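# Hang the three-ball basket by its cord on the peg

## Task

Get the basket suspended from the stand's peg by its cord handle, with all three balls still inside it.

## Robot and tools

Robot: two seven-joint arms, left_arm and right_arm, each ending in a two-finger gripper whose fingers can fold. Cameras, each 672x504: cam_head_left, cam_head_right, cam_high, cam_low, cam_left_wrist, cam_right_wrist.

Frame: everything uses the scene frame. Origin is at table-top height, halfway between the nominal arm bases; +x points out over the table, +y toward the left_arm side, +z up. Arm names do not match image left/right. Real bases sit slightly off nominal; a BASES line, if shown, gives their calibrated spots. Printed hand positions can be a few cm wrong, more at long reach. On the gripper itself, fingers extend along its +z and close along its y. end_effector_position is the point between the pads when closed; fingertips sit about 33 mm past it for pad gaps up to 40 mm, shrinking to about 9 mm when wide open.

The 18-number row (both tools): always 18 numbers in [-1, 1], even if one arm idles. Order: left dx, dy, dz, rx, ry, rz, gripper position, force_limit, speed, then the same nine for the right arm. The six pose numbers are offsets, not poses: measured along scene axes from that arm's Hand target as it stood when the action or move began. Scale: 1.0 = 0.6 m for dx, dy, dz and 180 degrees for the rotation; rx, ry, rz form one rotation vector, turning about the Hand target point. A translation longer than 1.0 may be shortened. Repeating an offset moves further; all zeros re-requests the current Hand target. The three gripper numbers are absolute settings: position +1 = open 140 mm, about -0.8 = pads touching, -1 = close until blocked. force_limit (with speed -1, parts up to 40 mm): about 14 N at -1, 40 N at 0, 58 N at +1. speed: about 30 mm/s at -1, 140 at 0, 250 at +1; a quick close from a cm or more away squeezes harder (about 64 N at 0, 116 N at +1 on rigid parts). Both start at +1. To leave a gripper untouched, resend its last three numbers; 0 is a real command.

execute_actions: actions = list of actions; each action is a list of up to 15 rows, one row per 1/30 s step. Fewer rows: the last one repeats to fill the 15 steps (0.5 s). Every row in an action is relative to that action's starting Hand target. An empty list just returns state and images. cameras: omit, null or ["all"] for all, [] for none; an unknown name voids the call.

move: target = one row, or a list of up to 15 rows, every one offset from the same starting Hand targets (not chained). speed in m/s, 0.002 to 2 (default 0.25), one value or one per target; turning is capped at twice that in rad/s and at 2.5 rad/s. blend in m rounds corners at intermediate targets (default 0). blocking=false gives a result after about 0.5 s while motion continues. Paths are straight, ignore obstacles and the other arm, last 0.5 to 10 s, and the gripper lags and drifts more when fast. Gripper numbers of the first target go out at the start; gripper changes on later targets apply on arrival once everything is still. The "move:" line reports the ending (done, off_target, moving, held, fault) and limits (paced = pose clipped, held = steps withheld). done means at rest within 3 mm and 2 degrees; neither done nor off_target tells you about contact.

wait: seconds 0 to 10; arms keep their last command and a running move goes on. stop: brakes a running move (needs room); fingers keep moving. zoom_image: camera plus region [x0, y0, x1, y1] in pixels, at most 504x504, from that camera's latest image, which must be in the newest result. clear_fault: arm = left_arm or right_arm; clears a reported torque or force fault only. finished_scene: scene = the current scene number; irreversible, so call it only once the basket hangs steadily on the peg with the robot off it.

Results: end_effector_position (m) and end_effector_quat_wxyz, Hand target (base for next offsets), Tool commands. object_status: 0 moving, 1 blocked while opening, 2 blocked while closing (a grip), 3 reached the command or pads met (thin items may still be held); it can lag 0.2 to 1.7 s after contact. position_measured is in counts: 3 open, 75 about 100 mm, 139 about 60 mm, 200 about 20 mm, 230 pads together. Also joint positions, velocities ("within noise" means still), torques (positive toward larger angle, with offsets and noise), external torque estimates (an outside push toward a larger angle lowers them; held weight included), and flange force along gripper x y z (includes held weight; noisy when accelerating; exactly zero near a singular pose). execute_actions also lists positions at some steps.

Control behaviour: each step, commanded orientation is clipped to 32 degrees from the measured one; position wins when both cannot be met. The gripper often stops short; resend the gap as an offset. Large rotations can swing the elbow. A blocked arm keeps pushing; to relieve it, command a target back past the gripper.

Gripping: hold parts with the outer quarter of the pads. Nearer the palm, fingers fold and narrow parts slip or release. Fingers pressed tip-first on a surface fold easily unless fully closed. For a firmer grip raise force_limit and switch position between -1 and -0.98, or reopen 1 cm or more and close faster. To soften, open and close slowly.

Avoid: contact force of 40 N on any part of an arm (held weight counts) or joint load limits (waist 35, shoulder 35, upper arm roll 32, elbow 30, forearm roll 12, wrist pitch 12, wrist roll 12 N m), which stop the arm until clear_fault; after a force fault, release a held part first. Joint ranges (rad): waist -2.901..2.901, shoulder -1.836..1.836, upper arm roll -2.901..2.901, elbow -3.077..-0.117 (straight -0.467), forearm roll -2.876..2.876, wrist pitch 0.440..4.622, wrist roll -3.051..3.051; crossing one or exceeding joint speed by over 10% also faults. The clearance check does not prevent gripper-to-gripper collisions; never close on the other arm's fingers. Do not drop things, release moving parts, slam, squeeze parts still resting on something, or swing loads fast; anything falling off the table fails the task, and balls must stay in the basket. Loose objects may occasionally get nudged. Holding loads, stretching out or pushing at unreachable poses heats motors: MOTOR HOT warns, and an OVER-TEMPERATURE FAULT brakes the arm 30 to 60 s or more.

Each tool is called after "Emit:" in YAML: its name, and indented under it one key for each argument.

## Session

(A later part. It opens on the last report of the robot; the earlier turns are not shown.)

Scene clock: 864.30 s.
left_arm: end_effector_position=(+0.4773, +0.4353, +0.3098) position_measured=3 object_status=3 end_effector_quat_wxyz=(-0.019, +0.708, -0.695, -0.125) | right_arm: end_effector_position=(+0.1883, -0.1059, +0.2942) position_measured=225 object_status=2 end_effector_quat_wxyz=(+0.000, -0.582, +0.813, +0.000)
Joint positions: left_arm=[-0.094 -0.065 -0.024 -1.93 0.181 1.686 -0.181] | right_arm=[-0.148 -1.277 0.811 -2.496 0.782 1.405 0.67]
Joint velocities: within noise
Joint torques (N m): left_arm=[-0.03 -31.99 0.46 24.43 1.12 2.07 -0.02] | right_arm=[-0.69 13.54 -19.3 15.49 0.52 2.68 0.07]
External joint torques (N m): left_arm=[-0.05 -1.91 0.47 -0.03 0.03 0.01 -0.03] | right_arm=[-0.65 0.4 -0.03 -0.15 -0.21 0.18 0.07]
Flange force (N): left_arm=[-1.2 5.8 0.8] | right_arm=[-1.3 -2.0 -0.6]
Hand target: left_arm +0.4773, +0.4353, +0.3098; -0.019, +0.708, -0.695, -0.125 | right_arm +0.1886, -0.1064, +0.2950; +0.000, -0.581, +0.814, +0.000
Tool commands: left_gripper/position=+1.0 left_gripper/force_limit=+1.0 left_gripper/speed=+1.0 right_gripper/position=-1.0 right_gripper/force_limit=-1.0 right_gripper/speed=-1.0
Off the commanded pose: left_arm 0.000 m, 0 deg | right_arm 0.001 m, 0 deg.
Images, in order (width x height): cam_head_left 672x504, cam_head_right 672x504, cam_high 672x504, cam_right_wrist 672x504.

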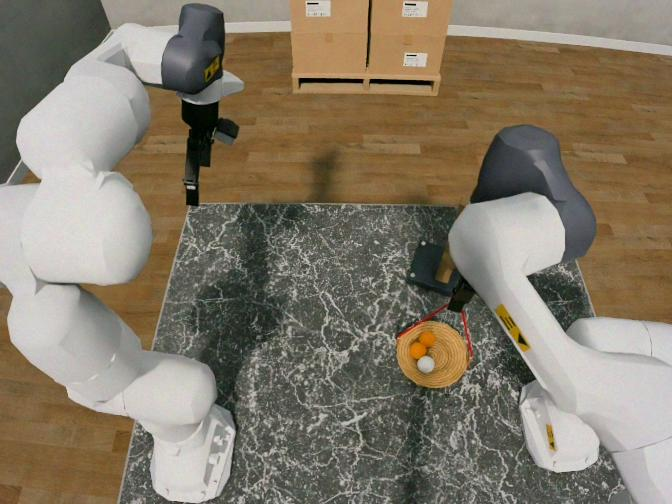

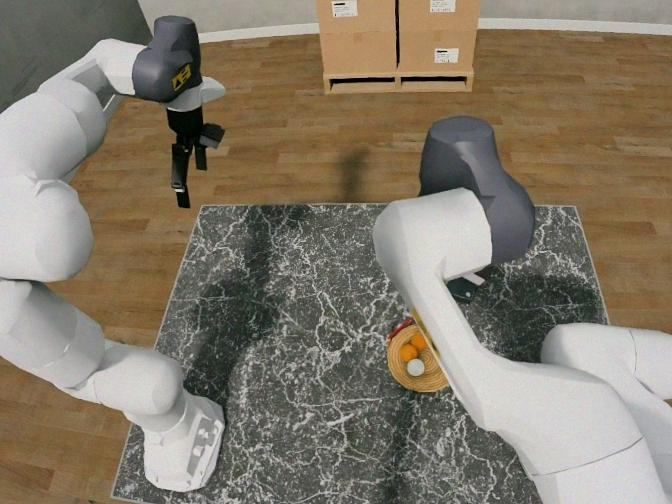

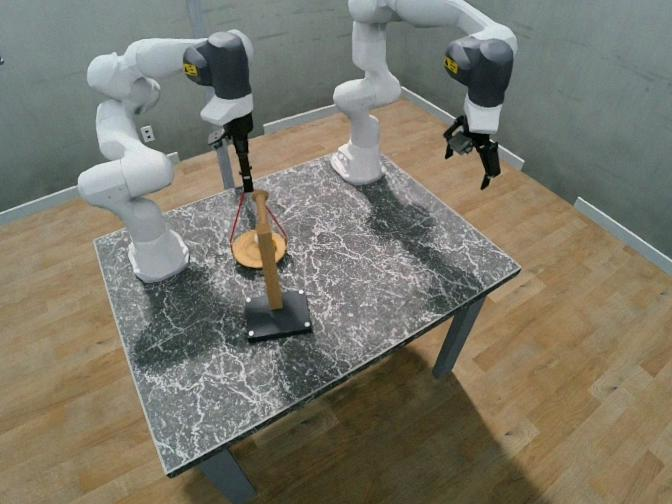

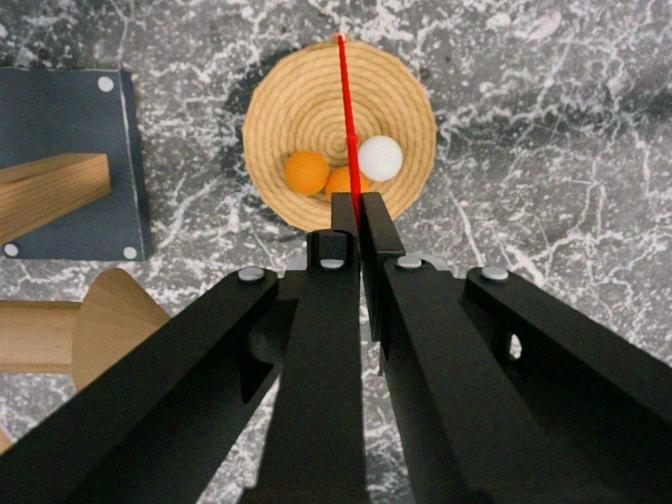

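Emit:
move:
  target:
    - [0,0,0,0,0,0,1,1,1,0.006,-0.02,0.01,0,0,0,-1,-1,-1]
  speed: [0.01]
  cameras: ["cam_right_wrist","cam_low","cam_head_left"]

Emit:
zoom_image:
  camera: "cam_low"
  region: [300, 150, 400, 250]

Emit:
zoom_image:
  camera: "cam_head_left"
  region: [370, 280, 500, 410]

Scene clock: 898.43 s.
left_arm: end_effector_position=(+0.4773, +0.4353, +0.3098) position_measured=3 object_status=3 end_effector_quat_wxyz=(-0.019, +0.708, -0.695, -0.125) | right_arm: end_effector_position=(+0.1928, -0.1172, +0.3009) position_measured=225 object_status=2 end_effector_quat_wxyz=(+0.001, -0.578, +0.816, +0.000)
Joint positions: left_arm=[-0.094 -0.065 -0.024 -1.93 0.181 1.686 -0.181] | right_arm=[-0.147 -1.276 0.779 -2.503 0.752 1.401 0.661]
Joint velocities: left_arm=[within noise] | right_arm=[0.003 0.002 -0.001 -0.001 -0.004 -0.001 -0.004]
Joint torques (N m): left_arm=[-0.02 -32 0.41 24.46 1.13 2.07 -0.01] | right_arm=[-0.22 13.74 -18.61 15.49 0.38 2.56 -0.23]
External joint torques (N m): left_arm=[-0.01 -1.73 0.46 -0.1 0.03 0 -0.01] | right_arm=[-0.24 0.93 0.01 -0.64 -0.37 0.06 -0.23]
Flange force (N): left_arm=[-1.2 5.5 0.9] | right_arm=[-0.1 -2.7 0.1]
Hand target: left_arm +0.4773, +0.4353, +0.3098; -0.019, +0.708, -0.695, -0.125 | right_arm +0.1922, -0.1184, +0.3010; +0.000, -0.581, +0.814, +0.000
Off the commanded pose: left_arm 0.000 m, 0 deg | right_arm 0.001 m, 0 deg.
move: done
Images, in order (width x height): cam_head_left 672x504, cam_low 672x504, cam_right_wrist 672x504.

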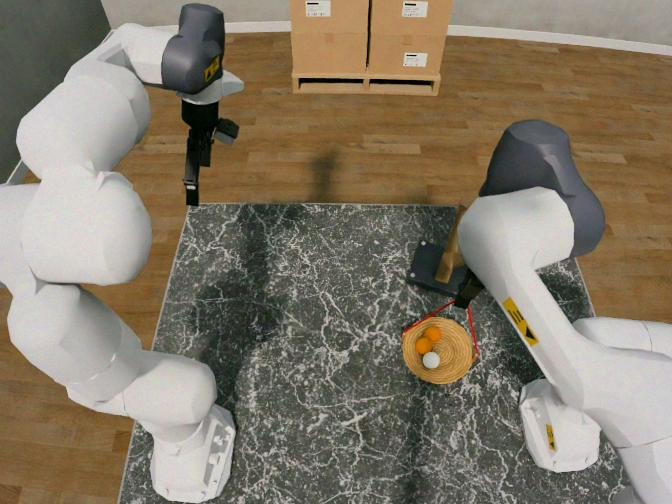

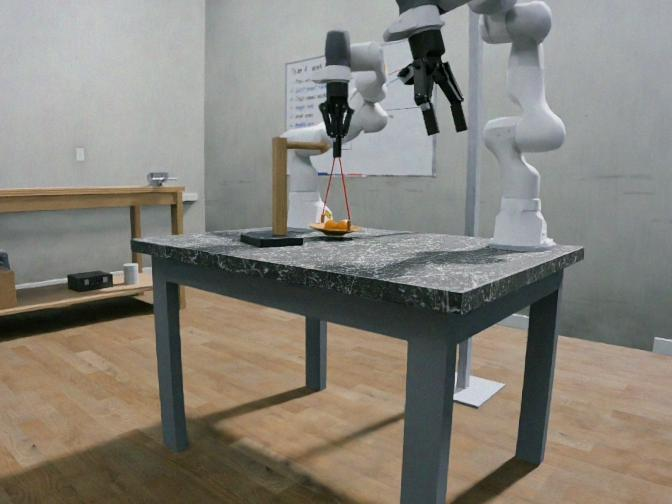

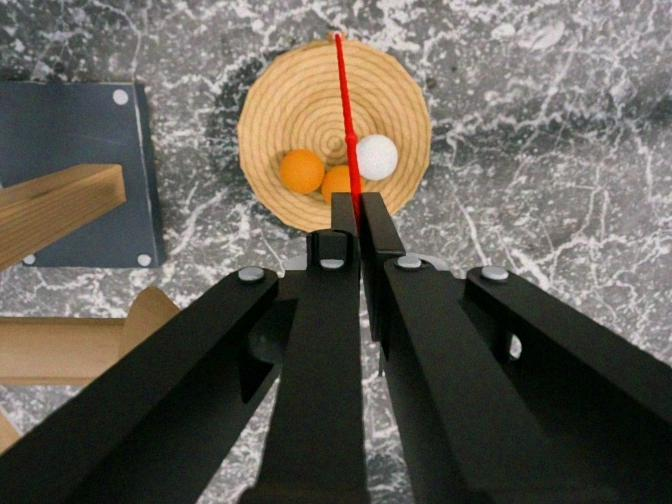

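Scaled by 5.040 from the camera's 672x504 image, which has a finer 960x720 frame.

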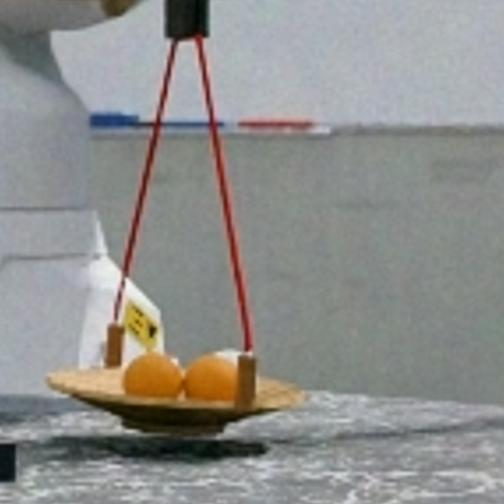

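Scaled by 3.877 from the camera's 672x504 image, which has a finer 960x720 frame.

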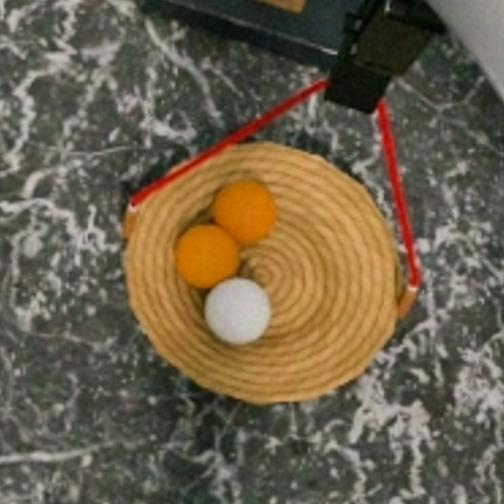

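Emit:
move:
  target:
    - [0,0,0,0,0,0,1,1,1,0,0,0.17,0,0,0,-1,-1,-1]
  speed: [0.05]
  cameras: ["cam_right_wrist","cam_low","cam_head_left","cam_high"]

Emit:
zoom_image:
  camera: "cam_low"
  region: [260, 100, 400, 240]

Emit:
zoom_image:
  camera: "cam_head_left"
  region: [370, 180, 530, 410]

Scene clock: 921.90 s.
left_arm: end_effector_position=(+0.4773, +0.4353, +0.3098) position_measured=3 object_status=3 end_effector_quat_wxyz=(-0.019, +0.708, -0.695, -0.125) | right_arm: end_effector_position=(+0.1921, -0.1173, +0.4021) position_measured=225 object_status=2 end_effector_quat_wxyz=(+0.001, -0.583, +0.812, +0.001)
Joint positions: left_arm=[-0.094 -0.065 -0.024 -1.93 0.181 1.686 -0.181] | right_arm=[-0.209 -1.154 0.652 -2.236 0.628 1.243 0.677]
Joint velocities: left_arm=[within noise] | right_arm=[-0.001 -0.001 0 0 0 -0.005 0.002]
Joint torques (N m): left_arm=[-0.02 -31.96 0.4 24.4 1.13 2.08 -0.01] | right_arm=[-0.8 13.31 -17.36 16.38 0.34 2.51 0.11]
External joint torques (N m): left_arm=[-0.12 -2.01 0.33 0.02 0.03 0.03 -0.01] | right_arm=[-0.83 0.41 0.06 0.03 -0.37 0.02 0.11]
Flange force (N): left_arm=[-1.1 6.0 0.6] | right_arm=[-1.5 -1.8 -1.5]
Hand target: left_arm +0.4773, +0.4353, +0.3098; -0.019, +0.708, -0.695, -0.125 | right_arm +0.1922, -0.1184, +0.4030; +0.000, -0.581, +0.814, +0.000
Off the commanded pose: left_arm 0.000 m, 0 deg | right_arm 0.001 m, 0 deg.
move: done
Images, in order (width x height): cam_head_left 672x504, cam_high 672x504, cam_low 672x504, cam_right_wrist 672x504.

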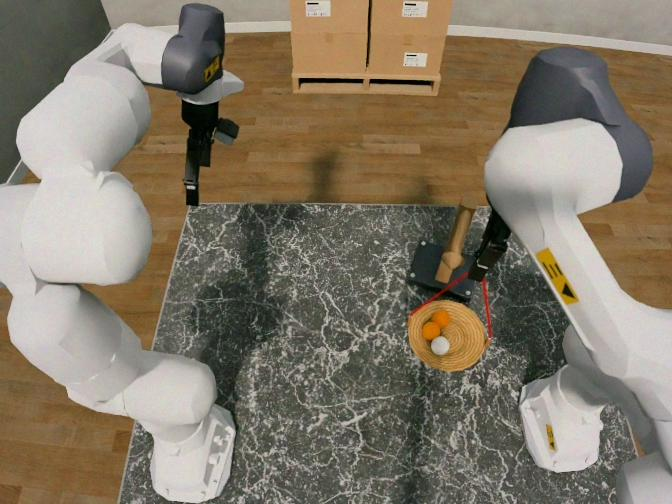

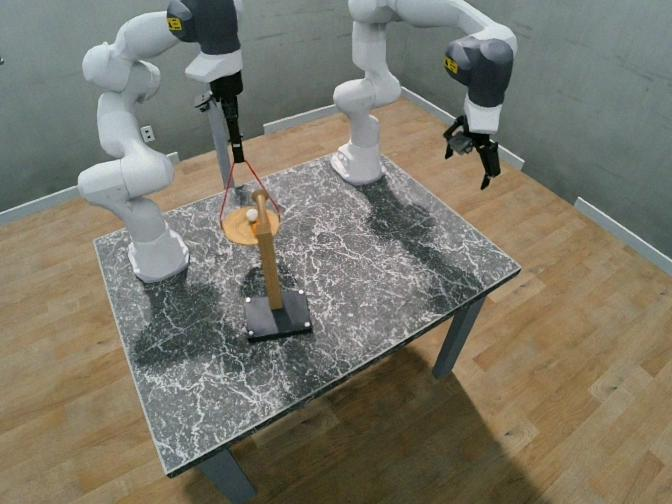

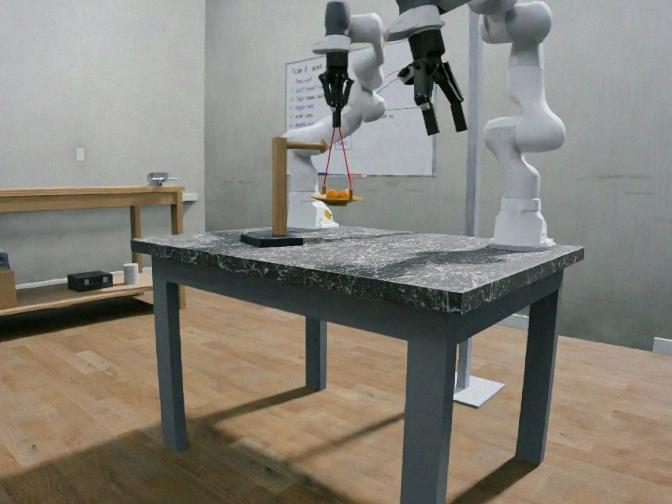

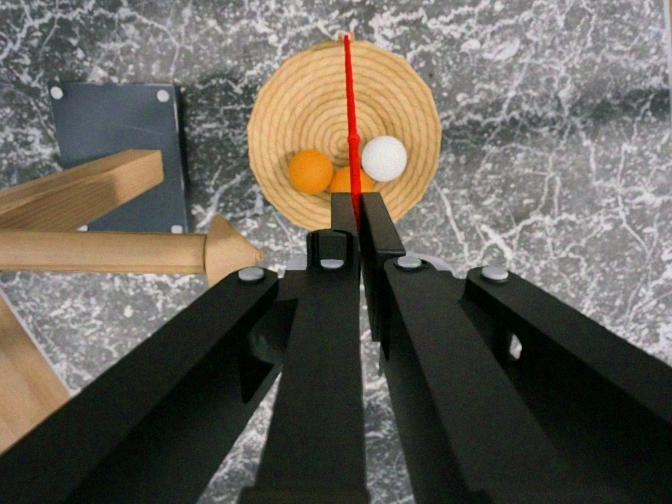

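Scaled by 3.600 from the camera's 672x504 image, which has a finer 960x720 frame.

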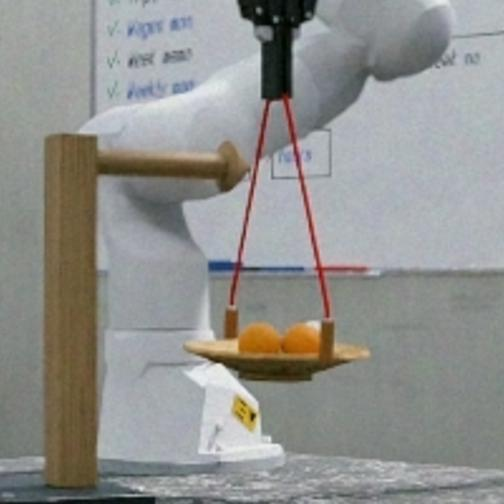

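Scaled by 2.191 from the camera's 672x504 image, which has a finer 960x720 frame.

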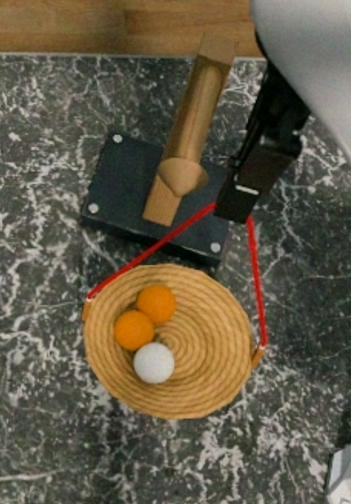

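Emit:
move:
  target:
    - [0,0,0,0,0,0,1,1,1,0.019,0.0552,0,0,0,0,-1,-1,-1]
  speed: [0.04]
  cameras: ["cam_right_wrist","cam_low","cam_head_left","cam_high"]

Emit:
zoom_image:
  camera: "cam_head_left"
  region: [370, 180, 530, 410]

Emit:
zoom_image:
  camera: "cam_high"
  region: [180, 100, 320, 340]

Scene clock: 943.60 s.
left_arm: end_effector_position=(+0.4773, +0.4353, +0.3098) position_measured=3 object_status=3 end_effector_quat_wxyz=(-0.019, +0.708, -0.695, -0.125) | right_arm: end_effector_position=(+0.2028, -0.0870, +0.4022) position_measured=225 object_status=2 end_effector_quat_wxyz=(-0.002, -0.582, +0.813, +0.000)
Joint positions: left_arm=[-0.094 -0.065 -0.024 -1.93 0.181 1.686 -0.181] | right_arm=[-0.274 -1.11 0.725 -2.163 0.672 1.253 0.701]
Joint velocities: within noise
Joint torques (N m): left_arm=[0 -32.01 0.41 24.46 1.12 2.06 -0.02] | right_arm=[-0.85 13.42 -18.28 15.92 1.32 2.89 0.15]
External joint torques (N m): left_arm=[-0.05 -2.14 0.38 0.12 0.03 0.02 -0.03] | right_arm=[-0.96 0.02 0.73 -0.04 0.6 0.4 0.15]
Flange force (N): left_arm=[-1.2 6.1 0.4] | right_arm=[-4.0 -1.1 1.3]
Hand target: left_arm +0.4773, +0.4353, +0.3098; -0.019, +0.708, -0.695, -0.125 | right_arm +0.2036, -0.0853, +0.4030; +0.000, -0.581, +0.814, +0.000
Off the commanded pose: left_arm 0.000 m, 0 deg | right_arm 0.002 m, 0 deg.
move: done
Images, in order (width x height): cam_head_left 672x504, cam_high 672x504, cam_low 672x504, cam_right_wrist 672x504.

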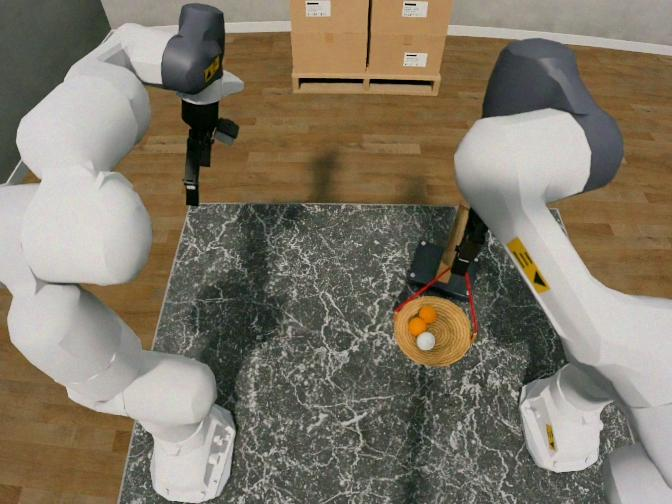

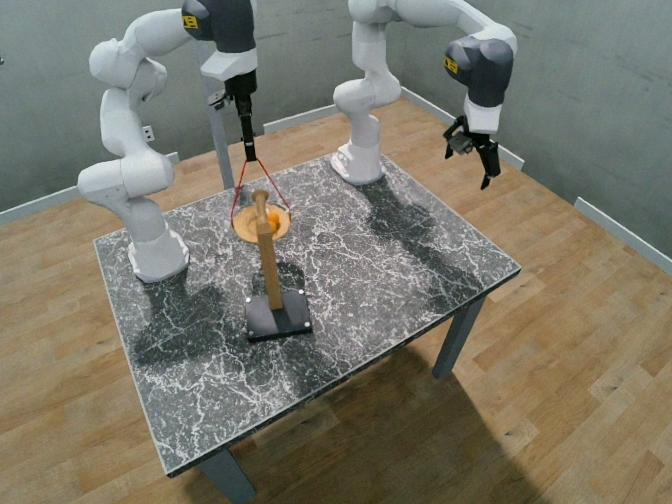

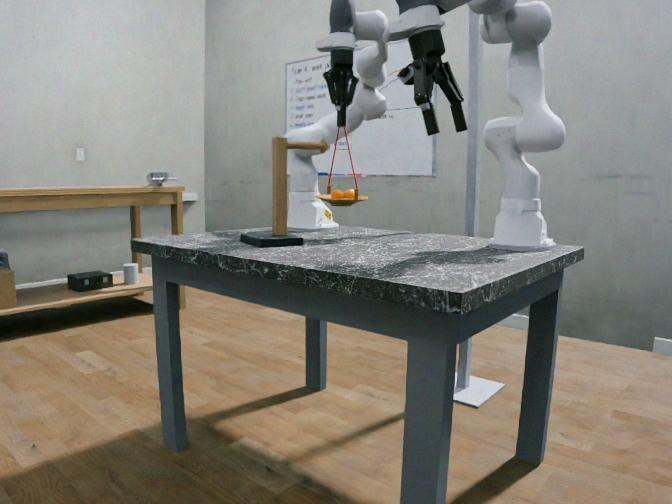

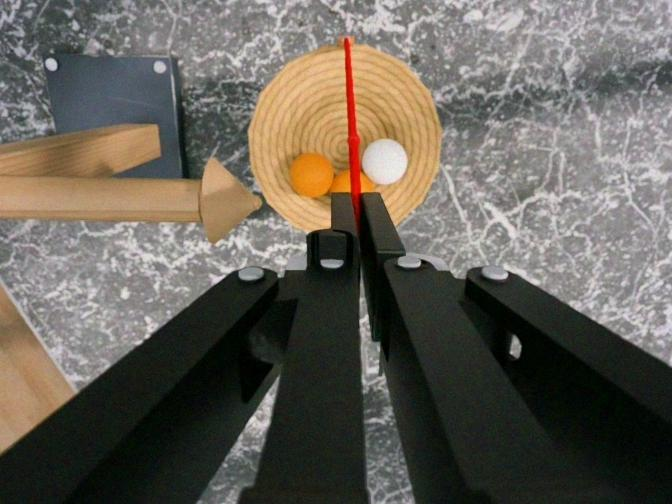

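Scaled by 2.191 from the camera's 672x504 image, which has a finer 960x720 frame.

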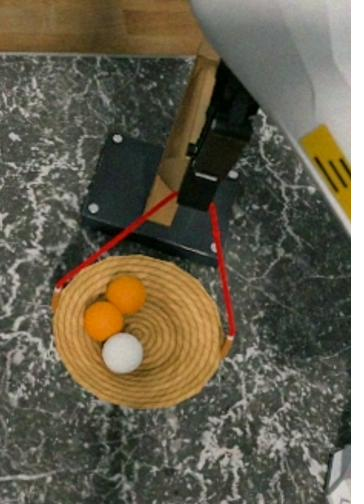

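Scaled by 2.100 from the camera's 672x504 image, which has a finer 960x720 frame.

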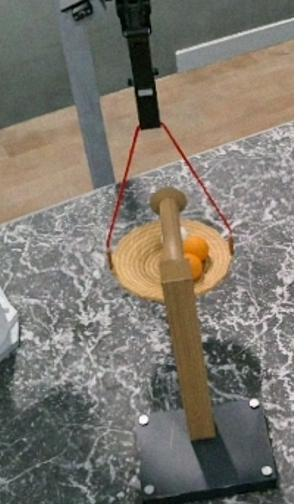

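Emit:
move:
  target:
    - [0,0,0,0,0,0,1,1,1,0.1838,-0.0548,0,0,0,0,-1,-1,-1]
  speed: [0.04]
  cameras: ["cam_right_wrist","cam_low","cam_head_left","cam_high"]

Emit:
zoom_image:
  camera: "cam_low"
  region: [240, 80, 400, 240]

Emit:
zoom_image:
  camera: "cam_high"
  region: [180, 100, 320, 340]

Scene clock: 967.57 s.
left_arm: end_effector_position=(+0.4773, +0.4353, +0.3098) position_measured=3 object_status=3 end_effector_quat_wxyz=(-0.019, +0.708, -0.695, -0.125) | right_arm: end_effector_position=(+0.3120, -0.1180, +0.4021) position_measured=225 object_status=2 end_effector_quat_wxyz=(-0.002, -0.578, +0.816, +0.002)
Joint positions: left_arm=[-0.094 -0.065 -0.024 -1.93 0.181 1.686 -0.181] | right_arm=[-0.432 -0.899 0.762 -2.11 0.583 1.398 0.583]
Joint velocities: left_arm=[within noise] | right_arm=[0 0 -0.001 0 -0.001 0.002 -0.006]
Joint torques (N m): left_arm=[-0.03 -32 0.39 24.47 1.14 2.08 0.02] | right_arm=[-0.41 8.06 -16.75 18.63 0.33 3.12 -0.19]
External joint torques (N m): left_arm=[0 -1.96 0.45 0.04 0.05 0.02 0.01] | right_arm=[-0.44 0.34 0.61 -0.04 -0.42 0.63 -0.19]
Flange force (N): left_arm=[-1.3 5.8 0.6] | right_arm=[-2.2 -2.8 0.9]
Hand target: left_arm +0.4773, +0.4353, +0.3098; -0.019, +0.708, -0.695, -0.125 | right_arm +0.3139, -0.1182, +0.4030; +0.000, -0.581, +0.814, +0.000
Off the commanded pose: left_arm 0.000 m, 0 deg | right_arm 0.002 m, 0 deg.
move: done
Images, in order (width x height): cam_head_left 672x504, cam_high 672x504, cam_low 672x504, cam_right_wrist 672x504.

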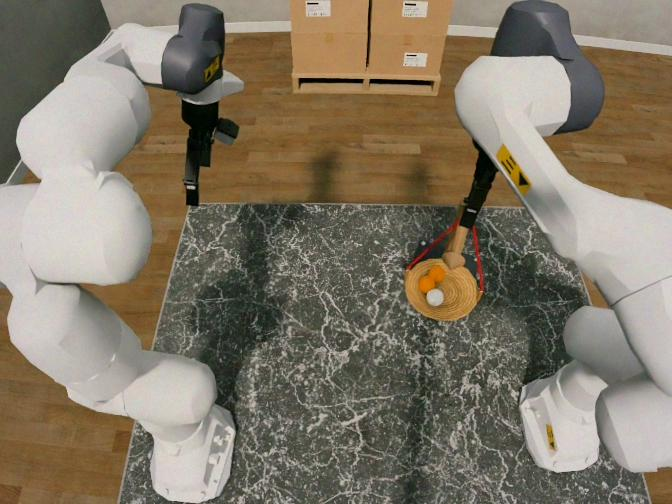

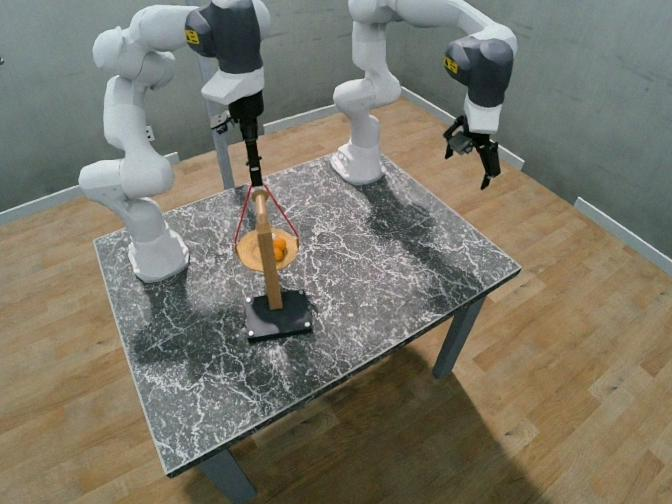

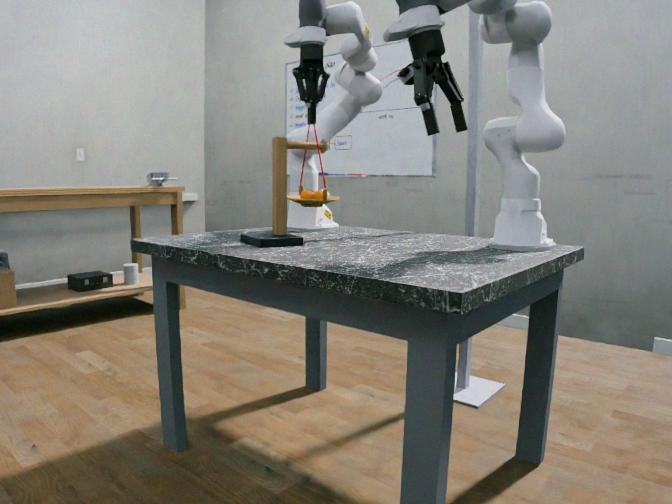

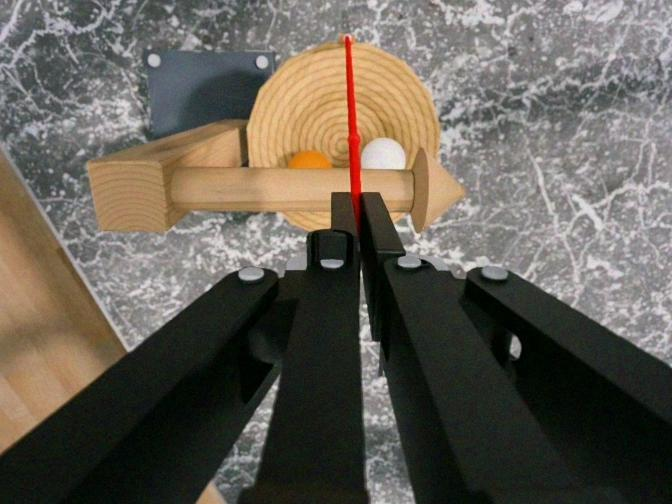

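Scaled by 3.150 from the camera's 672x504 image, which has a finer 960x720 frame.

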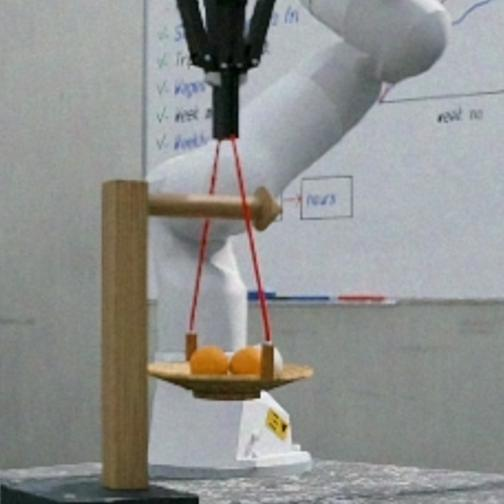

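Scaled by 2.100 from the camera's 672x504 image, which has a finer 960x720 frame.

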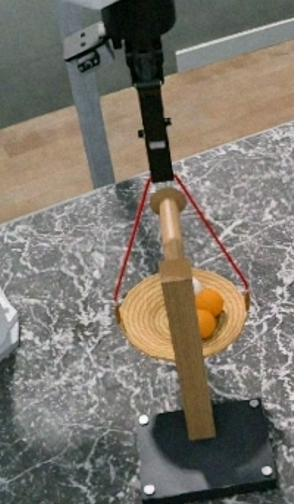

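Emit:
move:
  target:
    - [0,0,0,0,0,0,1,1,1,0,0,-0.0733,0,0,0,-1,-1,-1]
  speed: [0.03]
  cameras: ["cam_right_wrist","cam_low","cam_head_left","cam_high"]

Emit:
zoom_image:
  camera: "cam_low"
  region: [260, 100, 360, 220]

Emit:
zoom_image:
  camera: "cam_high"
  region: [200, 140, 320, 300]

Scene clock: 990.60 s.
left_arm: end_effector_position=(+0.4773, +0.4353, +0.3098) position_measured=3 object_status=3 end_effector_quat_wxyz=(-0.019, +0.708, -0.695, -0.125) | right_arm: end_effector_position=(+0.3131, -0.1197, +0.3587) position_measured=225 object_status=2 end_effector_quat_wxyz=(-0.003, -0.578, +0.816, +0.000)
Joint positions: left_arm=[-0.094 -0.065 -0.024 -1.93 0.181 1.686 -0.181] | right_arm=[-0.407 -0.93 0.799 -2.228 0.613 1.487 0.568]
Joint velocities: left_arm=[within noise] | right_arm=[0 0 -0.001 -0.001 0 0.003 -0.001]
Joint torques (N m): left_arm=[0.02 -32.05 0.45 24.4 1.13 2.08 -0.03] | right_arm=[-0.05 6.85 -17.42 18.3 1.27 3.05 -0.16]
External joint torques (N m): left_arm=[0.07 -1.9 0.53 -0.13 0.04 0.01 -0.04] | right_arm=[-0.12 -0.65 0.41 -0.68 0.52 0.57 -0.16]
Flange force (N): left_arm=[-1.4 6.1 1.1] | right_arm=[1.0 0.9 4.3]
Hand target: left_arm +0.4773, +0.4353, +0.3098; -0.019, +0.708, -0.695, -0.125 | right_arm +0.3139, -0.1182, +0.3590; +0.000, -0.581, +0.814, +0.000
Off the commanded pose: left_arm 0.000 m, 0 deg | right_arm 0.002 m, 0 deg.
move: done
Images, in order (width x height): cam_head_left 672x504, cam_high 672x504, cam_low 672x504, cam_right_wrist 672x504.

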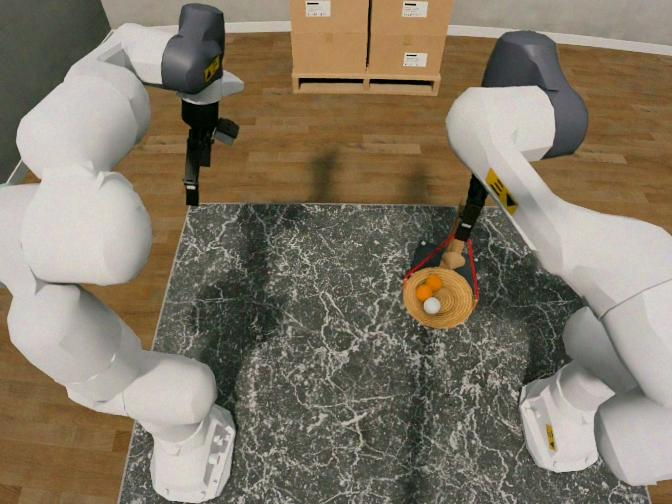

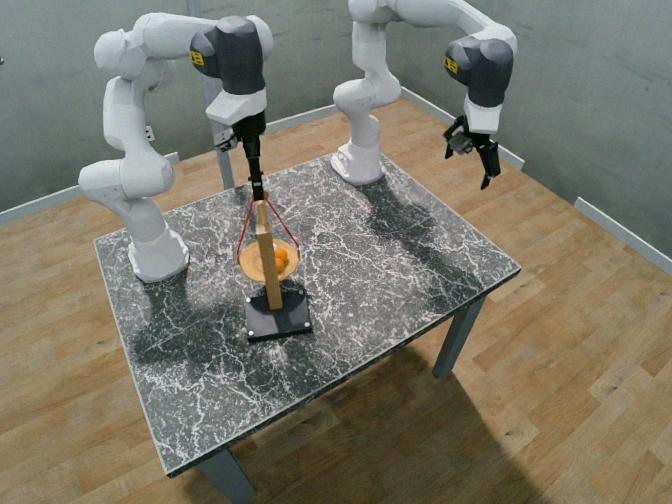

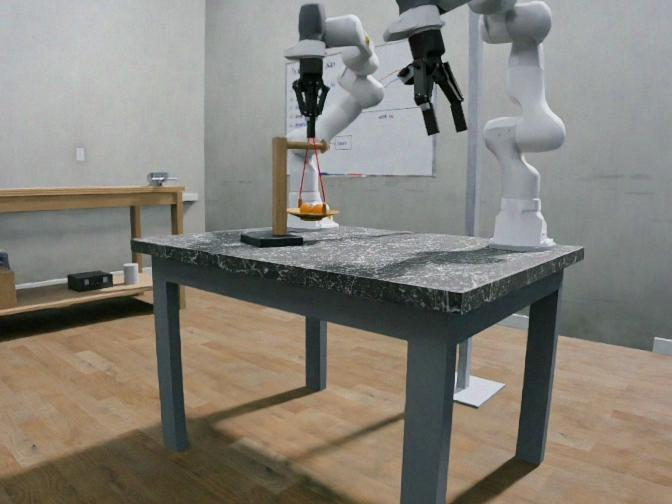

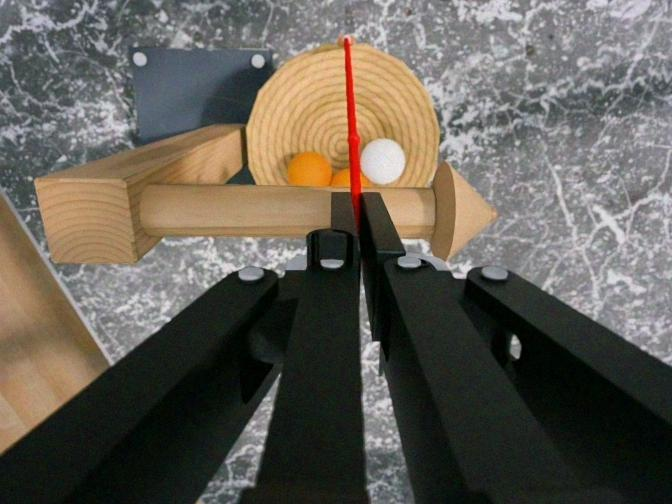

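Scaled by 4.200 from the camera's 672x504 image, which has a finer 960x720 frame.

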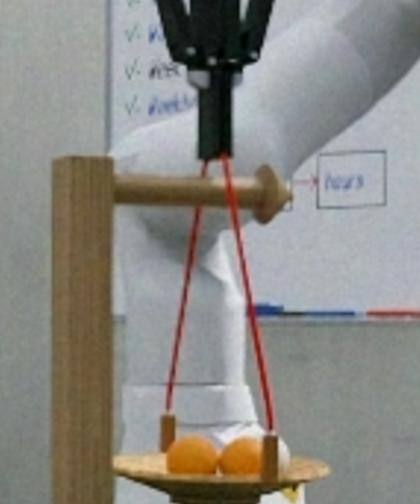

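Scaled by 3.150 from the camera's 672x504 image, which has a finer 960x720 frame.

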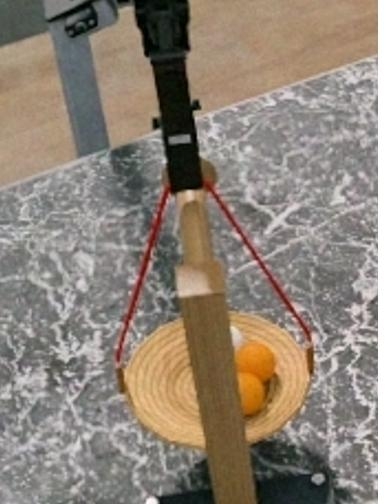

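Emit:
move:
  target:
    - [0,0,0,0,0,0,1,1,1,0,0,-0.0167,0,0,0,-1,-1,-1]
  speed: [0.02]
  cameras: ["cam_right_wrist","cam_low","cam_high"]

Emit:
zoom_image:
  camera: "cam_low"
  region: [260, 100, 360, 220]

Emit:
zoom_image:
  camera: "cam_right_wrist"
  region: [220, 100, 500, 300]

Scene clock: 1005.07 s.
left_arm: end_effector_position=(+0.4773, +0.4353, +0.3098) position_measured=3 object_status=3 end_effector_quat_wxyz=(-0.019, +0.708, -0.695, -0.125) | right_arm: end_effector_position=(+0.3131, -0.1197, +0.3487) position_measured=225 object_status=2 end_effector_quat_wxyz=(-0.003, -0.578, +0.816, +0.000)
Joint positions: left_arm=[-0.094 -0.065 -0.024 -1.93 0.181 1.686 -0.181] | right_arm=[-0.399 -0.934 0.808 -2.254 0.62 1.509 0.567]
Joint velocities: left_arm=[within noise] | right_arm=[0 0.001 0.002 -0.001 0 0.004 0]
Joint torques (N m): left_arm=[-0.04 -32.06 0.49 24.46 1.12 2.07 0] | right_arm=[-0.2 6.67 -17.45 18.14 1.29 3.1 -0.2]
External joint torques (N m): left_arm=[0 -2.04 0.55 0.03 0.03 0.01 0] | right_arm=[-0.38 -0.62 0.36 -0.95 0.54 0.63 -0.2]
Flange force (N): left_arm=[-1.4 6.0 0.6] | right_arm=[1.4 0.6 4.9]
Hand target: left_arm +0.4773, +0.4353, +0.3098; -0.019, +0.708, -0.695, -0.125 | right_arm +0.3139, -0.1182, +0.3490; +0.000, -0.581, +0.814, +0.000
Off the commanded pose: left_arm 0.000 m, 0 deg | right_arm 0.002 m, 0 deg.
move: done
Images, in order (width x height): cam_high 672x504, cam_low 672x504, cam_right_wrist 672x504.

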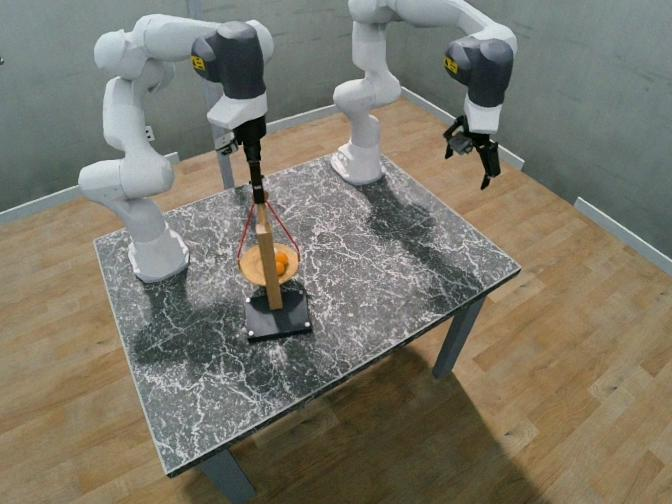

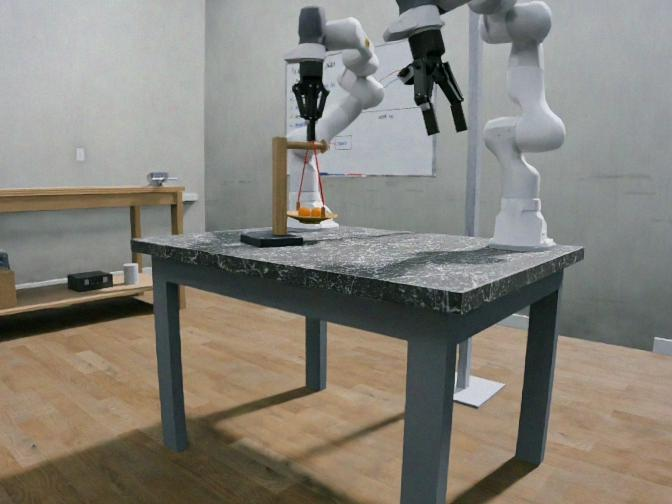

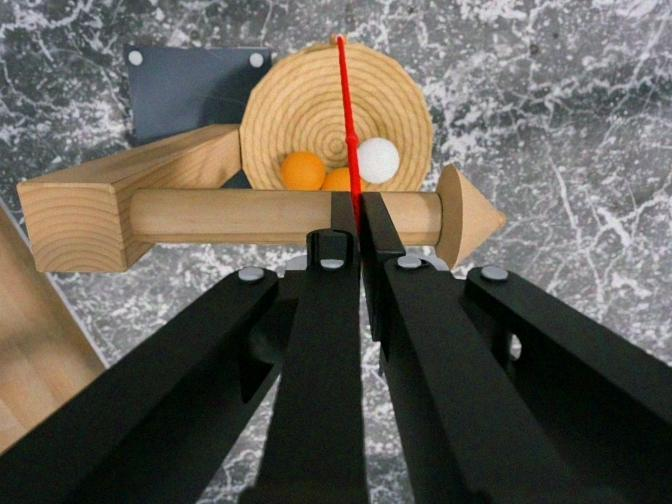

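Scaled by 4.200 from the camera's 672x504 image, which has a finer 960x720 frame.

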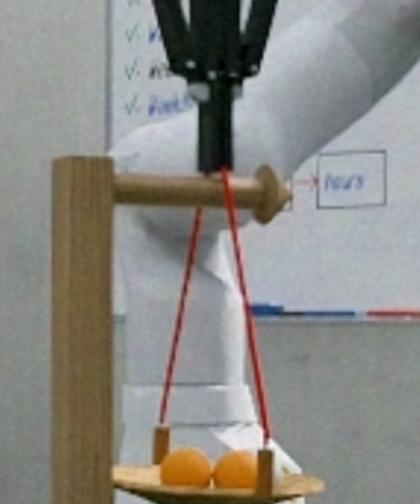

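Scaled by 1.800 from the camera's 672x504 image, which has a finer 960x720 frame.

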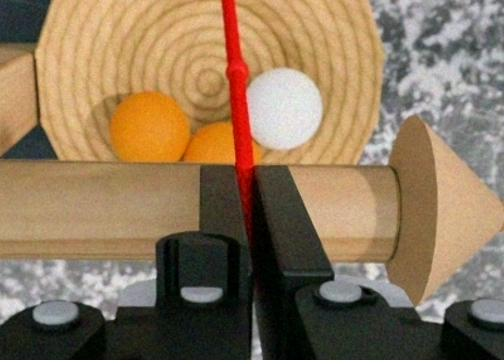

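Emit:
move:
  target:
    - [0,0,0,0,0,0,1,1,1,0,0,-0.00667,0,0,0,-1,-1,-1]
  speed: [0.01]
  cameras: ["cam_right_wrist","cam_low","cam_high"]

Emit:
zoom_image:
  camera: "cam_low"
  region: [280, 120, 340, 180]

Emit:
zoom_image:
  camera: "cam_high"
  region: [200, 140, 320, 300]

Scene clock: 1023.67 s.
left_arm: end_effector_position=(+0.4773, +0.4353, +0.3098) position_measured=3 object_status=3 end_effector_quat_wxyz=(-0.019, +0.708, -0.695, -0.125) | right_arm: end_effector_position=(+0.3137, -0.1193, +0.3459) position_measured=225 object_status=2 end_effector_quat_wxyz=(-0.001, -0.579, +0.815, +0.000)
Joint positions: left_arm=[-0.094 -0.065 -0.024 -1.93 0.181 1.686 -0.181] | right_arm=[-0.394 -0.935 0.811 -2.262 0.622 1.52 0.566]
Joint velocities: left_arm=[within noise] | right_arm=[0.003 0 -0.001 0 0.001 0.003 -0.001]
Joint torques (N m): left_arm=[-0.05 -32.01 0.42 24.43 1.15 2.07 -0.01] | right_arm=[0.18 7.15 -16.67 17.5 1.34 3.07 -0.14]
External joint torques (N m): left_arm=[-0.04 -2.01 0.46 0.04 0.05 0.02 -0.02] | right_arm=[0.25 -0.26 1.33 -1.52 0.61 0.57 -0.14]
Flange force (N): left_arm=[-1.3 5.9 0.6] | right_arm=[0.6 1.2 7.3]
Hand target: left_arm +0.4773, +0.4353, +0.3098; -0.019, +0.708, -0.695, -0.125 | right_arm +0.3139, -0.1182, +0.3450; +0.000, -0.581, +0.814, +0.000
Off the commanded pose: left_arm 0.000 m, 0 deg | right_arm 0.001 m, 0 deg.
move: done
Images, in order (width x height): cam_high 672x504, cam_low 672x504, cam_right_wrist 672x504.

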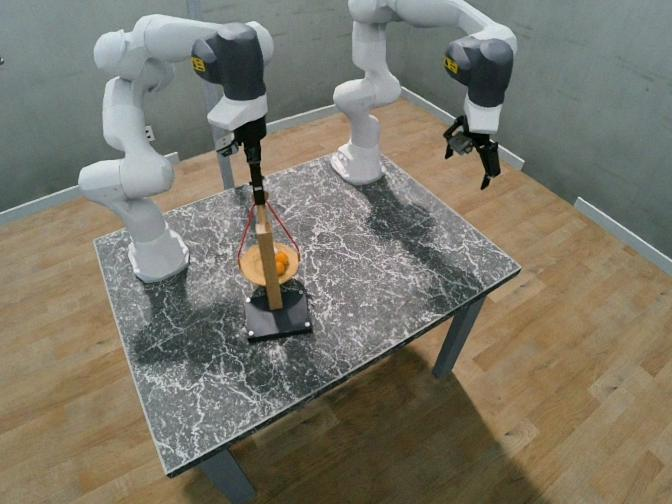

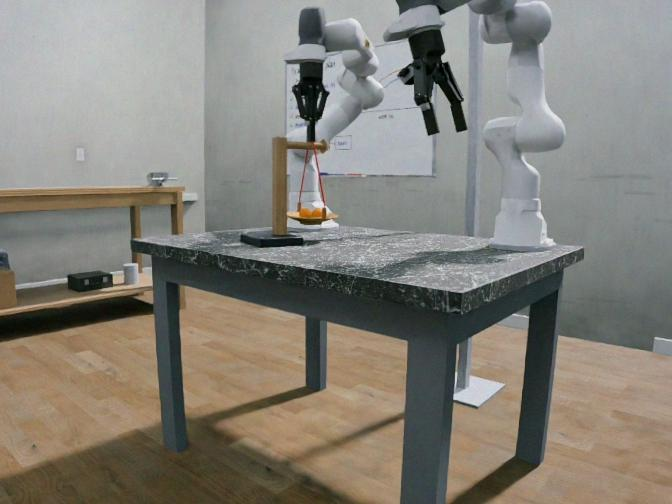

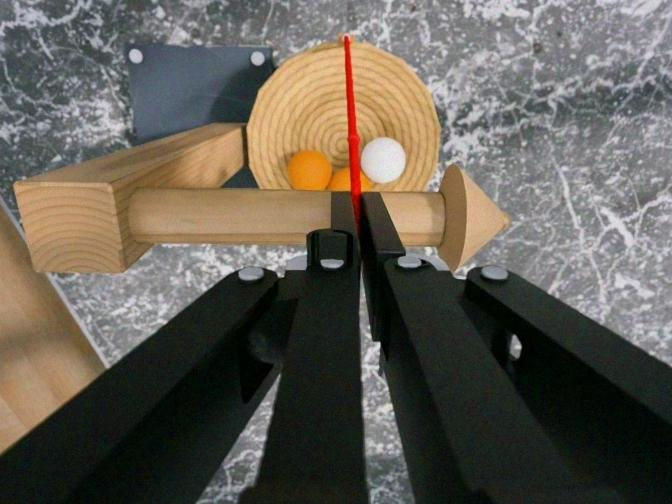

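Scaled by 8.400 from the camera's 672x504 image, which has a finer 960x720 frame.

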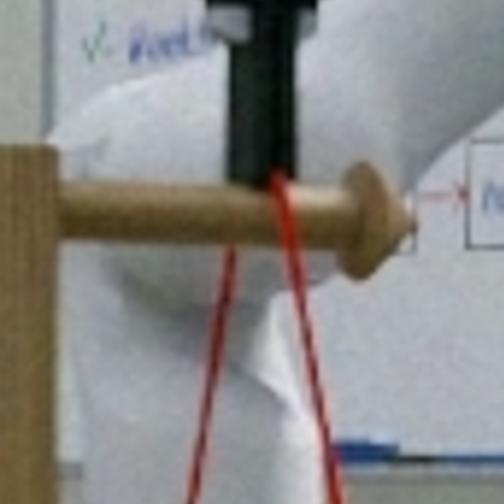

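Scaled by 3.150 from the camera's 672x504 image, which has a finer 960x720 frame.

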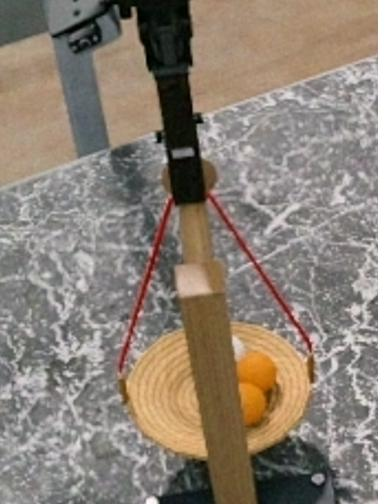

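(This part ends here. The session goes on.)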